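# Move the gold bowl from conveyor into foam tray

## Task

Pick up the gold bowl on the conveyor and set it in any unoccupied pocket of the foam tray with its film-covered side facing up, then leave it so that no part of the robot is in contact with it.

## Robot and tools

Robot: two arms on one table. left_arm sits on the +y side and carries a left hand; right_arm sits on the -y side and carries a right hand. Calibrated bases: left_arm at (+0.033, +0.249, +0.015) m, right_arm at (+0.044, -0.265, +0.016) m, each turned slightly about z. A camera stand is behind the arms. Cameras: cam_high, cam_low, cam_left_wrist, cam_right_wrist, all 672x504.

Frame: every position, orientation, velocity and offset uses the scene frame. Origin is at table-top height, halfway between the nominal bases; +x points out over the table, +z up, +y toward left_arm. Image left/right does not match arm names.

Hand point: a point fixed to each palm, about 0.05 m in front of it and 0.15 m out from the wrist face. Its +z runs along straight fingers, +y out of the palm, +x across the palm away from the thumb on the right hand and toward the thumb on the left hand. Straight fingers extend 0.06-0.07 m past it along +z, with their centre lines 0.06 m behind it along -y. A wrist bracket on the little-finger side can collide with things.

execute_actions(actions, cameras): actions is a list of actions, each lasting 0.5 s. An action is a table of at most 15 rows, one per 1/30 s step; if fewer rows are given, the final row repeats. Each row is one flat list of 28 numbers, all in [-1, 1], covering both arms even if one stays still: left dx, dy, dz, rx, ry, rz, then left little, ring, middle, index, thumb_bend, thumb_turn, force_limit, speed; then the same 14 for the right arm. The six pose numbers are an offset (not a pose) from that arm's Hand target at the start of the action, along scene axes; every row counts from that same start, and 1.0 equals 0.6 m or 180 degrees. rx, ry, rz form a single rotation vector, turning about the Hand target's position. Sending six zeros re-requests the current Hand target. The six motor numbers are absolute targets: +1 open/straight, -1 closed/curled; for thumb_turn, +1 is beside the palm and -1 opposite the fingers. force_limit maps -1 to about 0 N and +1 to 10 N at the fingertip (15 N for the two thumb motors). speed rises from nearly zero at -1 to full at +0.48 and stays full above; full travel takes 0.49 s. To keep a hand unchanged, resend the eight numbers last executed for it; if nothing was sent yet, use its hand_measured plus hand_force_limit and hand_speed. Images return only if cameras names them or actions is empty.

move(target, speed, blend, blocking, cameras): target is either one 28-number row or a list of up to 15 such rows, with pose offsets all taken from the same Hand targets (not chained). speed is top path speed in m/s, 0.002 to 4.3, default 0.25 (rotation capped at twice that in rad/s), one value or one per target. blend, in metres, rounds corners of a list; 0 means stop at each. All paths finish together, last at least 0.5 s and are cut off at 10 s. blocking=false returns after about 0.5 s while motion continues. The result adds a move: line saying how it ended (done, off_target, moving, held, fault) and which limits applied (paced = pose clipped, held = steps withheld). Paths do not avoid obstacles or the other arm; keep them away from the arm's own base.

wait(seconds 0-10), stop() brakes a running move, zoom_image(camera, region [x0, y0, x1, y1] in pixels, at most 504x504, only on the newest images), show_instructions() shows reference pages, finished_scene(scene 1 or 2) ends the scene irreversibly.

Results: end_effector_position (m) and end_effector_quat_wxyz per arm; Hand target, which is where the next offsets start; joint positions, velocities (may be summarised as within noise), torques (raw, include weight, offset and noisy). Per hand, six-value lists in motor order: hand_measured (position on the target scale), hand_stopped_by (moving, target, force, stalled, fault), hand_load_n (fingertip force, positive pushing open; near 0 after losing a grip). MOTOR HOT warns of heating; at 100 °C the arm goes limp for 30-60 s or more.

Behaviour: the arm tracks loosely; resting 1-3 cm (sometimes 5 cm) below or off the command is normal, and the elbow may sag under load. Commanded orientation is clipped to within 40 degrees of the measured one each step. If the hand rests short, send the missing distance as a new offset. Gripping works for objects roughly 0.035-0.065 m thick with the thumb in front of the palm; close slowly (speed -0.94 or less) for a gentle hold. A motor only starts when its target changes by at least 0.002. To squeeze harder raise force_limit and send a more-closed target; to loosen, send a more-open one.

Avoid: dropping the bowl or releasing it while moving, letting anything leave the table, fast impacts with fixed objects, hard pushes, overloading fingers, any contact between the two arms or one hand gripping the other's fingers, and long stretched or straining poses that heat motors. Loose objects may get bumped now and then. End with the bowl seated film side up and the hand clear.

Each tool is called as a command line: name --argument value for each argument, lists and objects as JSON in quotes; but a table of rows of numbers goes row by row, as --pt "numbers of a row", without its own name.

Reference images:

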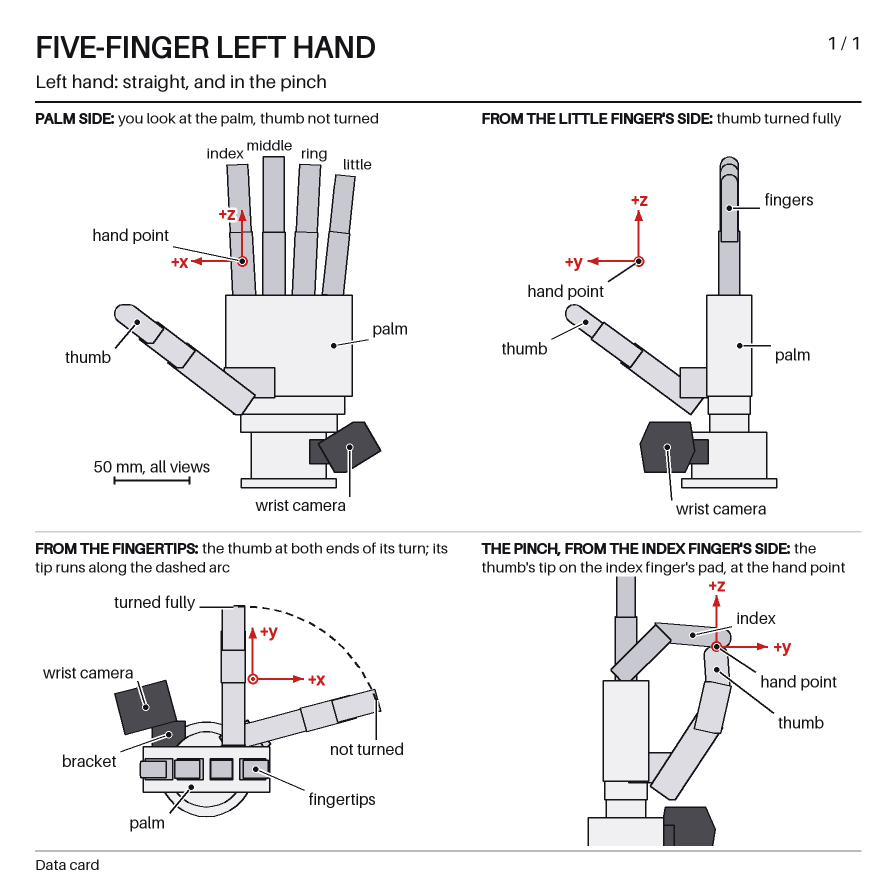

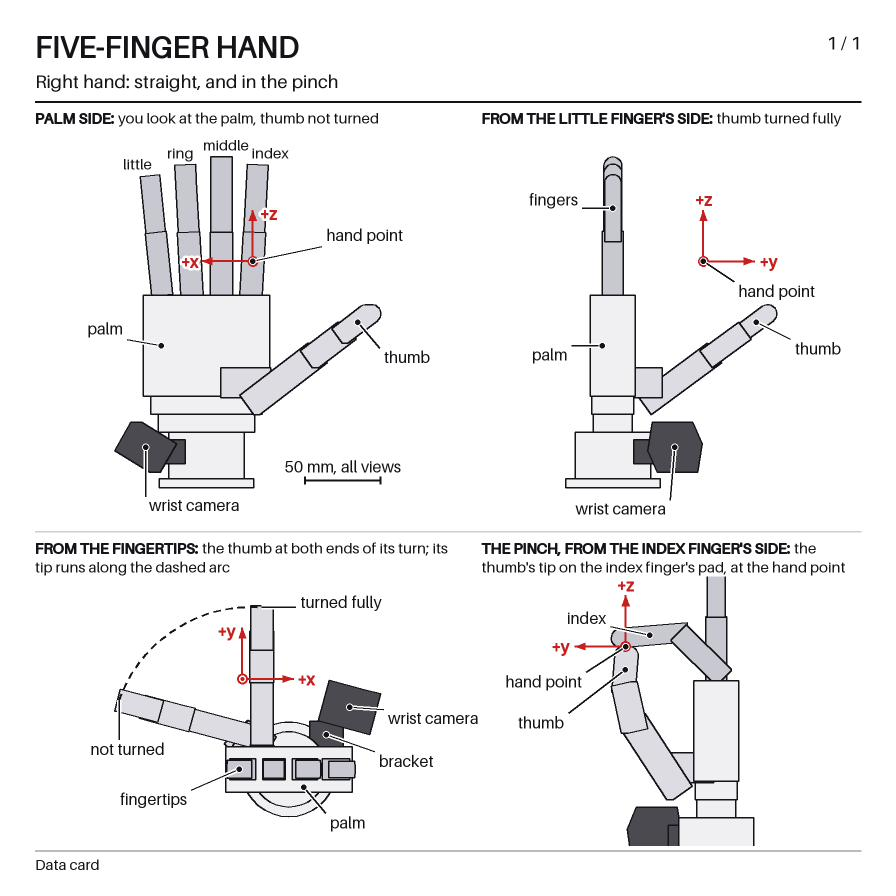

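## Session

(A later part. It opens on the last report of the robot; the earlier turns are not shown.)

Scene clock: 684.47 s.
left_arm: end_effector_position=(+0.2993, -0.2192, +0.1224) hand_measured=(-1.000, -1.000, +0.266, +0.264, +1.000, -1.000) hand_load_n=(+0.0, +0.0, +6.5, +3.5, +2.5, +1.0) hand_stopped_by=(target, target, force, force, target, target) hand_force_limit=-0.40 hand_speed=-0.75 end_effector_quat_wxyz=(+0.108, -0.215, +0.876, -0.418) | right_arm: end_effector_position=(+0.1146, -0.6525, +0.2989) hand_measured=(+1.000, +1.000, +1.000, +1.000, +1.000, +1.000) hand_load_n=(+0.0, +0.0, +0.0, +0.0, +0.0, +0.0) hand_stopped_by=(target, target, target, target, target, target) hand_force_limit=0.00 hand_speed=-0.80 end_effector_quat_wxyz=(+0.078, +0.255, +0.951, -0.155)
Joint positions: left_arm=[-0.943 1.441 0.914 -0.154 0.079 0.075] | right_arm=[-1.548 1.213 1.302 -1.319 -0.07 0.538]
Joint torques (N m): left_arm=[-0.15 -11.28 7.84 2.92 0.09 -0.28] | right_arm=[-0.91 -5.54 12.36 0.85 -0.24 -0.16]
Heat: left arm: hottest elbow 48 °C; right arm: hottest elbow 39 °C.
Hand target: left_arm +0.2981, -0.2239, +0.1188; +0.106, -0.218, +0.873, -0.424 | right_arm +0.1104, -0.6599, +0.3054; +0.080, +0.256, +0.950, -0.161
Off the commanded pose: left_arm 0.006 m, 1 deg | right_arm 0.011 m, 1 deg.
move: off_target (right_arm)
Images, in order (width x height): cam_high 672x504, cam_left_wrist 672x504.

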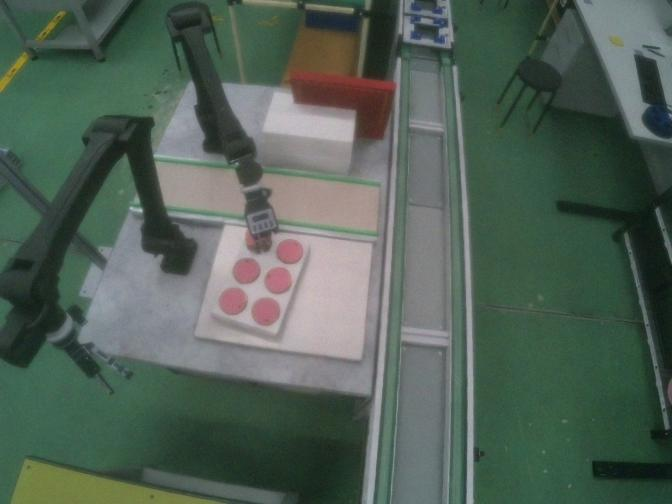

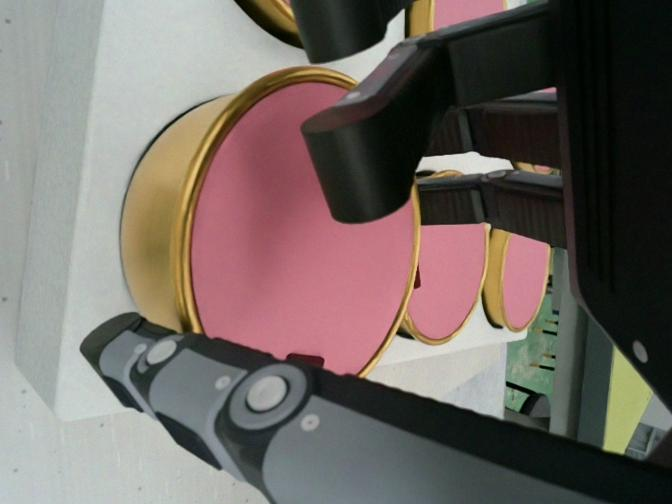

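move --target '[0.0, 0.0, -0.026, 0, 0, 0, -1, -1, 0.0, 0.0, 1, -1, -0.4, -0.75, 0, 0, 0, 0, 0, 0, 1, 1, 1, 1, 1, 1, 0, -0.8]' --speed 0.06 --cameras '["cam_high","cam_left_wrist"]'

zoom_image --camera "cam_high" --region '[220, 190, 300, 270]'

Scene clock: 710.10 s.
left_arm: end_effector_position=(+0.3003, -0.2222, +0.1121) hand_measured=(-1.000, -1.000, +0.266, +0.264, +1.000, -1.000) hand_load_n=(+0.0, +0.5, +6.0, +3.5, +2.5, +1.5) hand_stopped_by=(target, target, force, force, target, target) hand_force_limit=-0.40 hand_speed=-0.75 end_effector_quat_wxyz=(+0.109, -0.215, +0.873, -0.424) | right_arm: end_effector_position=(+0.1146, -0.6525, +0.2989) hand_measured=(+1.000, +1.000, +1.000, +1.000, +1.000, +1.000) hand_load_n=(+0.0, +0.0, +0.0, +0.0, +0.0, +0.0) hand_stopped_by=(target, target, target, target, target, target) hand_force_limit=0.00 hand_speed=-0.80 end_effector_quat_wxyz=(+0.078, +0.255, +0.951, -0.155)
Joint positions: left_arm=[-0.944 1.461 0.896 -0.103 0.079 0.072] | right_arm=[-1.548 1.213 1.302 -1.319 -0.07 0.538]
Joint torques (N m): left_arm=[-0.03 -11.05 7.41 2.7 0.08 -0.24] | right_arm=[-0.85 -5.48 12.36 0.85 -0.24 -0.16]
Heat: left arm: hottest elbow 44 °C; right arm: hottest elbow 39 °C.
Hand target: left_arm +0.2982, -0.2238, +0.1031; +0.106, -0.218, +0.873, -0.424 | right_arm +0.1104, -0.6599, +0.3054; +0.080, +0.256, +0.950, -0.161
Off the commanded pose: left_arm 0.009 m, 0 deg | right_arm 0.011 m, 1 deg.
move: off_target (right_arm)
Images, in order (width x height): cam_high 672x504, cam_left_wrist 672x504.

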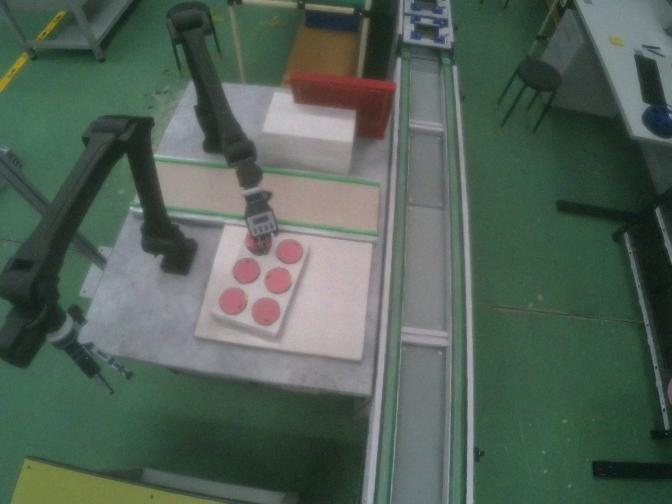

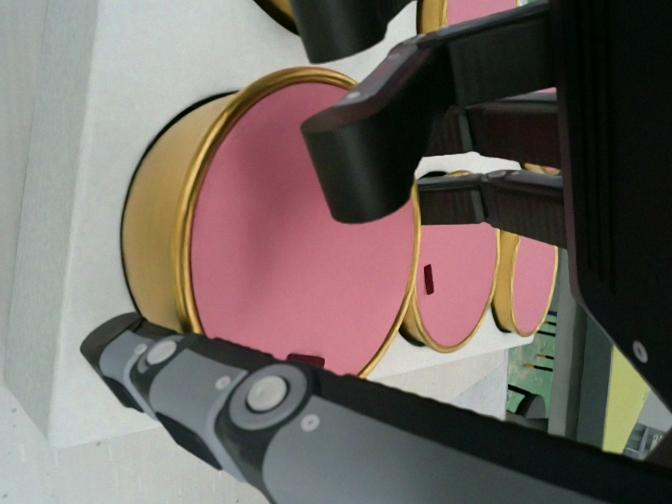

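Scaled by 6.300 from the camera's 672x504 image, which has a finer 960x720 frame.

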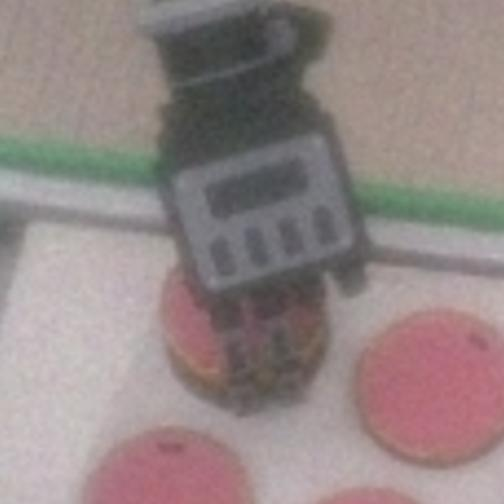

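move --target '[0.0, 0.0, -0.01, 0, 0, 0, -1, -1, 0.0, 0.0, 1, -1, -0.4, -0.75, 0, 0, 0, 0, 0, 0, 1, 1, 1, 1, 1, 1, 0, -0.8]' --speed 0.06 --cameras '["cam_high","cam_left_wrist"]'

zoom_image --camera "cam_high" --region '[220, 190, 300, 270]'

zoom_image --camera "cam_left_wrist" --region '[50, 0, 554, 400]'

Scene clock: 726.53 s.
left_arm: end_effector_position=(+0.3005, -0.2224, +0.1111) hand_measured=(-1.000, -1.000, +0.266, +0.264, +1.000, -1.000) hand_load_n=(+0.0, +0.0, +5.0, +3.5, +3.0, +1.5) hand_stopped_by=(target, target, force, force, target, target) hand_force_limit=-0.40 hand_speed=-0.75 end_effector_quat_wxyz=(+0.110, -0.214, +0.871, -0.427) | right_arm: end_effector_position=(+0.1146, -0.6525, +0.2989) hand_measured=(+1.000, +1.000, +1.000, +1.000, +1.000, +1.000) hand_load_n=(+0.0, +0.0, +0.0, +0.0, +0.0, +0.0) hand_stopped_by=(target, target, target, target, target, target) hand_force_limit=0.00 hand_speed=-0.80 end_effector_quat_wxyz=(+0.078, +0.255, +0.951, -0.155)
Joint positions: left_arm=[-0.944 1.461 0.889 -0.087 0.079 0.072] | right_arm=[-1.548 1.213 1.302 -1.319 -0.07 0.538]
Joint torques (N m): left_arm=[-0.03 -10.29 7.31 2.7 0.08 -0.24] | right_arm=[-1.03 -5.66 12.38 0.84 -0.23 -0.17]
Heat: left arm: hottest elbow 41 °C; right arm: hottest elbow 39 °C.
Hand target: left_arm +0.2982, -0.2238, +0.0971; +0.106, -0.218, +0.873, -0.424 | right_arm +0.1104, -0.6599, +0.3054; +0.080, +0.256, +0.950, -0.161
Off the commanded pose: left_arm 0.014 m, 1 deg | right_arm 0.011 m, 1 deg.
move: off_target (left_arm, right_arm)
Images, in order (width x height): cam_high 672x504, cam_left_wrist 672x504.

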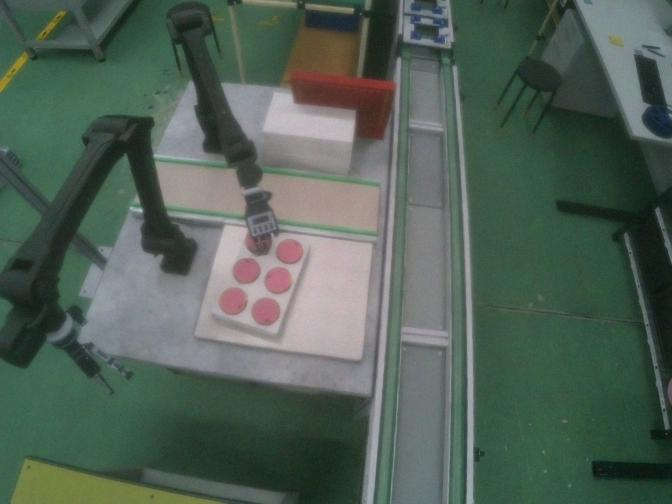

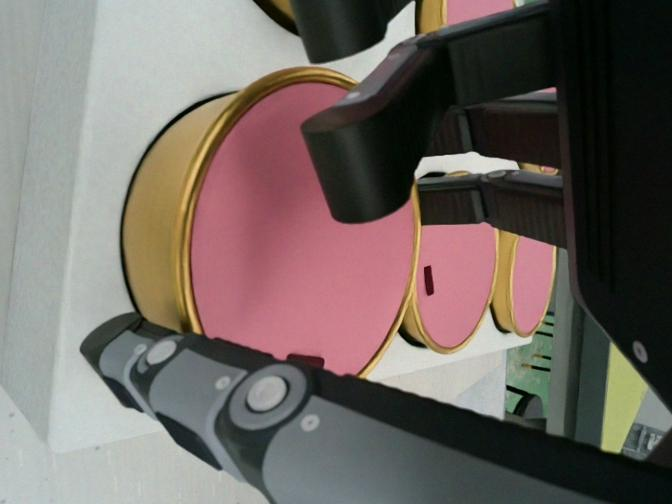

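Scaled by 6.300 from the camera's 672x504 image, which has a finer 960x720 frame.

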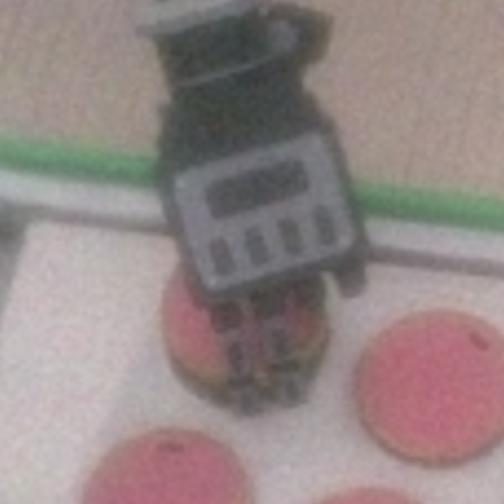

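Scaled by 1.000.

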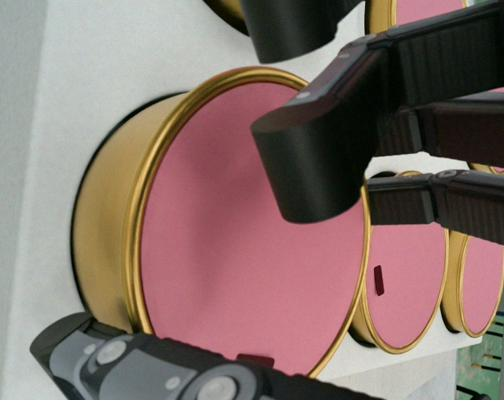

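move --target '[0.0, 0.0, 0.01, 0, 0, 0, -1, -1, 0.3, 0.3, 1, -1, -0.4, -0.85, 0, 0, 0, 0, 0, 0, 1, 1, 1, 1, 1, 1, 0, -0.8]' --speed 0.06

move --target '[0.0, 0.0, 0.0, 0, 0, 0, -1, -1, 1, 1, 1, -1, -0.4, -0.7, 0, 0, 0, 0, 0, 0, 1, 1, 1, 1, 1, 1, 0, -0.8]' --speed 0.06 --cameras '["cam_high","cam_left_wrist"]'

zoom_image --camera "cam_high" --region '[220, 190, 300, 270]'

Scene clock: 750.73 s.
left_arm: end_effector_position=(+0.3011, -0.2230, +0.1118) hand_measured=(-1.000, -1.000, +0.300, +0.300, +1.000, -1.000) hand_load_n=(+0.0, +0.0, +0.0, +0.0, +0.0, +0.0) hand_stopped_by=(target, target, target, target, target, target) hand_force_limit=-0.40 hand_speed=-0.85 end_effector_quat_wxyz=(+0.111, -0.215, +0.870, -0.429) | right_arm: end_effector_position=(+0.1146, -0.6525, +0.2989) hand_measured=(+1.000, +1.000, +1.000, +1.000, +1.000, +1.000) hand_load_n=(+0.0, +0.0, +0.0, +0.0, +0.0, +0.0) hand_stopped_by=(target, target, target, target, target, target) hand_force_limit=0.00 hand_speed=-0.80 end_effector_quat_wxyz=(+0.078, +0.255, +0.951, -0.155)
Joint positions: left_arm=[-0.944 1.461 0.889 -0.083 0.078 0.072] | right_arm=[-1.548 1.213 1.302 -1.319 -0.07 0.538]
Joint torques (N m): left_arm=[-0.03 -10.99 7.94 1.92 0.12 -0.23] | right_arm=[-1.03 -5.48 12.36 0.85 -0.24 -0.16]
Heat: left arm: hottest elbow 39 °C; right arm: hottest elbow 39 °C.
Hand target: left_arm +0.2981, -0.2238, +0.1031; +0.106, -0.218, +0.873, -0.424 | right_arm +0.1104, -0.6599, +0.3054; +0.080, +0.256, +0.950, -0.161
Off the commanded pose: left_arm 0.009 m, 1 deg | right_arm 0.011 m, 1 deg.
move: off_target (right_arm)

Scene clock: 751.87 s.
left_arm: end_effector_position=(+0.3011, -0.2230, +0.1118) hand_measured=(-1.000, -1.000, +1.000, +1.000, +1.000, -1.000) hand_load_n=(+0.0, +0.0, +0.0, +0.0, +0.0, +0.0) hand_stopped_by=(target, target, target, target, target, target) hand_force_limit=-0.40 hand_speed=-0.70 end_effector_quat_wxyz=(+0.111, -0.215, +0.870, -0.429) | right_arm: end_effector_position=(+0.1146, -0.6525, +0.2989) hand_measured=(+1.000, +1.000, +1.000, +1.000, +1.000, +1.000) hand_load_n=(+0.0, +0.0, +0.0, +0.0, +0.0, +0.0) hand_stopped_by=(target, target, target, target, target, target) hand_force_limit=0.00 hand_speed=-0.80 end_effector_quat_wxyz=(+0.078, +0.255, +0.951, -0.155)
Joint positions: left_arm=[-0.944 1.461 0.889 -0.083 0.078 0.072] | right_arm=[-1.548 1.213 1.302 -1.319 -0.07 0.538]
Joint torques (N m): left_arm=[-0.03 -10.99 7.95 1.92 0.12 -0.24] | right_arm=[-0.85 -5.48 12.34 0.84 -0.24 -0.16]
Heat: left arm: hottest elbow 39 °C; right arm: hottest elbow 39 °C.
Hand target: left_arm +0.2981, -0.2238, +0.1031; +0.106, -0.218, +0.873, -0.424 | right_arm +0.1104, -0.6599, +0.3054; +0.080, +0.256, +0.950, -0.161
Off the commanded pose: left_arm 0.009 m, 1 deg | right_arm 0.011 m, 1 deg.
move: off_target (right_arm)
Images, in order (width x height): cam_high 672x504, cam_left_wrist 672x504.

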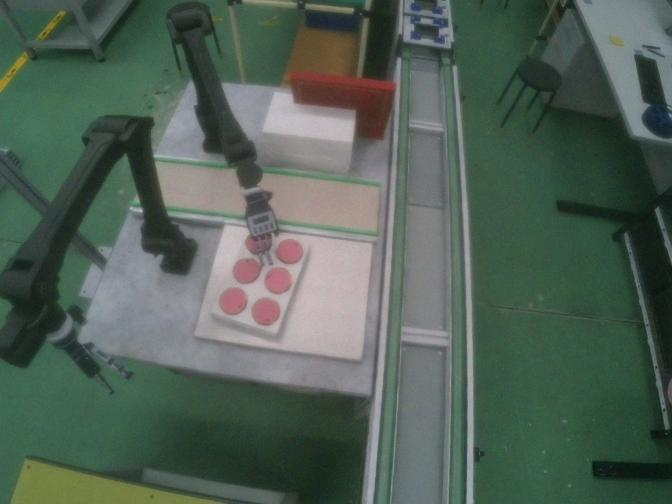

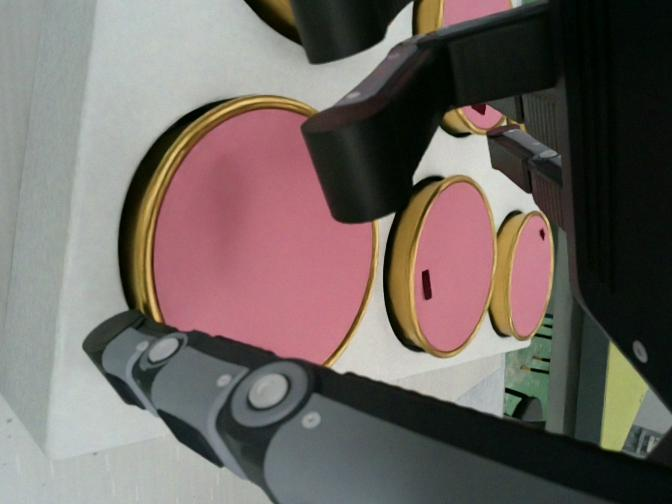

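Scaled by 6.300 from the camera's 672x504 image, which has a finer 960x720 frame.

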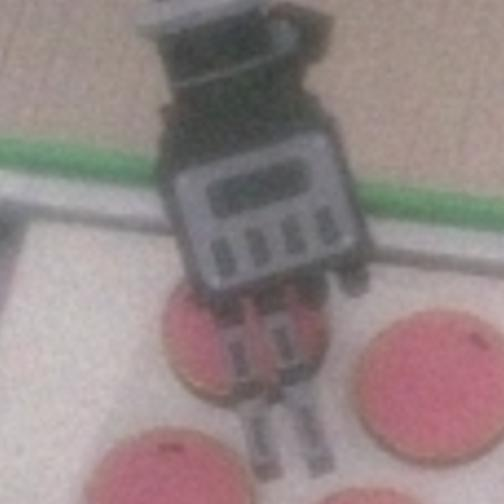

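move --target '[-0.02, 0.03, 0.2, 0, 0, 0, -1, -1, 1, 1, 1, -1, -0.4, -0.7, 0, 0, 0, 0, 0, 0, 1, 1, 1, 1, 1, 1, 0, -0.8]' --speed 0.2 --cameras '["cam_high","cam_left_wrist"]'

zoom_image --camera "cam_left_wrist" --region '[50, 0, 554, 400]'

Scene clock: 760.53 s.
left_arm: end_effector_position=(+0.2802, -0.1920, +0.2001) hand_measured=(-1.000, -1.000, +1.000, +1.000, +1.000, -1.000) hand_load_n=(+0.0, +0.0, +0.0, +0.0, +0.0, +0.0) hand_stopped_by=(target, target, target, target, target, target) hand_force_limit=-0.40 hand_speed=-0.70 end_effector_quat_wxyz=(+0.104, -0.218, +0.880, -0.409) | right_arm: end_effector_position=(+0.1146, -0.6525, +0.2989) hand_measured=(+1.000, +1.000, +1.000, +1.000, +1.000, +1.000) hand_load_n=(+0.0, +0.0, +0.0, +0.0, +0.0, +0.0) hand_stopped_by=(target, target, target, target, target, target) hand_force_limit=0.00 hand_speed=-0.80 end_effector_quat_wxyz=(+0.078, +0.255, +0.951, -0.155)
Joint positions: left_arm=[-0.944 1.272 0.983 -0.412 0.078 0.072] | right_arm=[-1.548 1.213 1.302 -1.319 -0.07 0.538]
Joint torques (N m): left_arm=[0.03 -9.99 13.09 1.07 0.14 -0.24] | right_arm=[-0.91 -5.6 12.38 0.84 -0.24 -0.16]
Heat: left arm: hottest elbow 39 °C; right arm: hottest elbow 39 °C.
Hand target: left_arm +0.2861, -0.2058, +0.2232; +0.106, -0.218, +0.873, -0.424 | right_arm +0.1104, -0.6599, +0.3054; +0.080, +0.256, +0.950, -0.161
Off the commanded pose: left_arm 0.027 m, 2 deg | right_arm 0.011 m, 1 deg.
move: off_target (left_arm, right_arm)
Images, in order (width x height): cam_high 672x504, cam_left_wrist 672x504.

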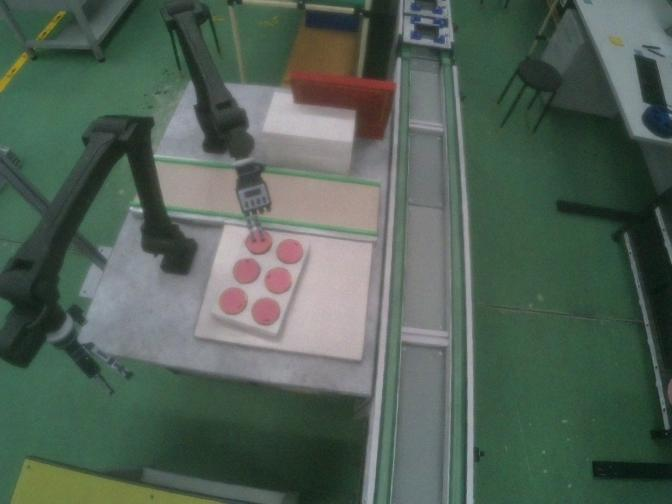

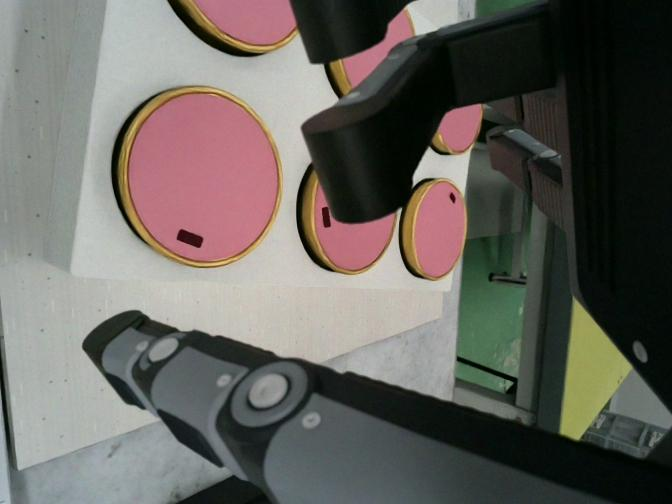

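Scaled by 1.000.

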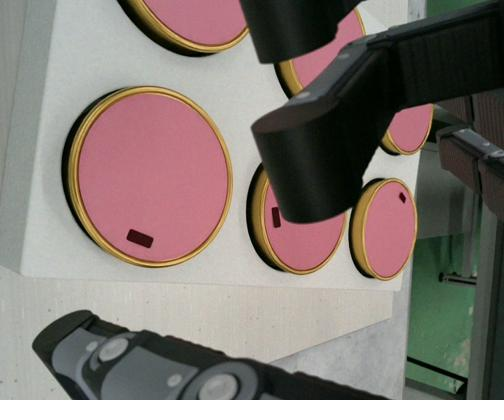

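finished_scene --scene 1

The scene is finished: the task was done.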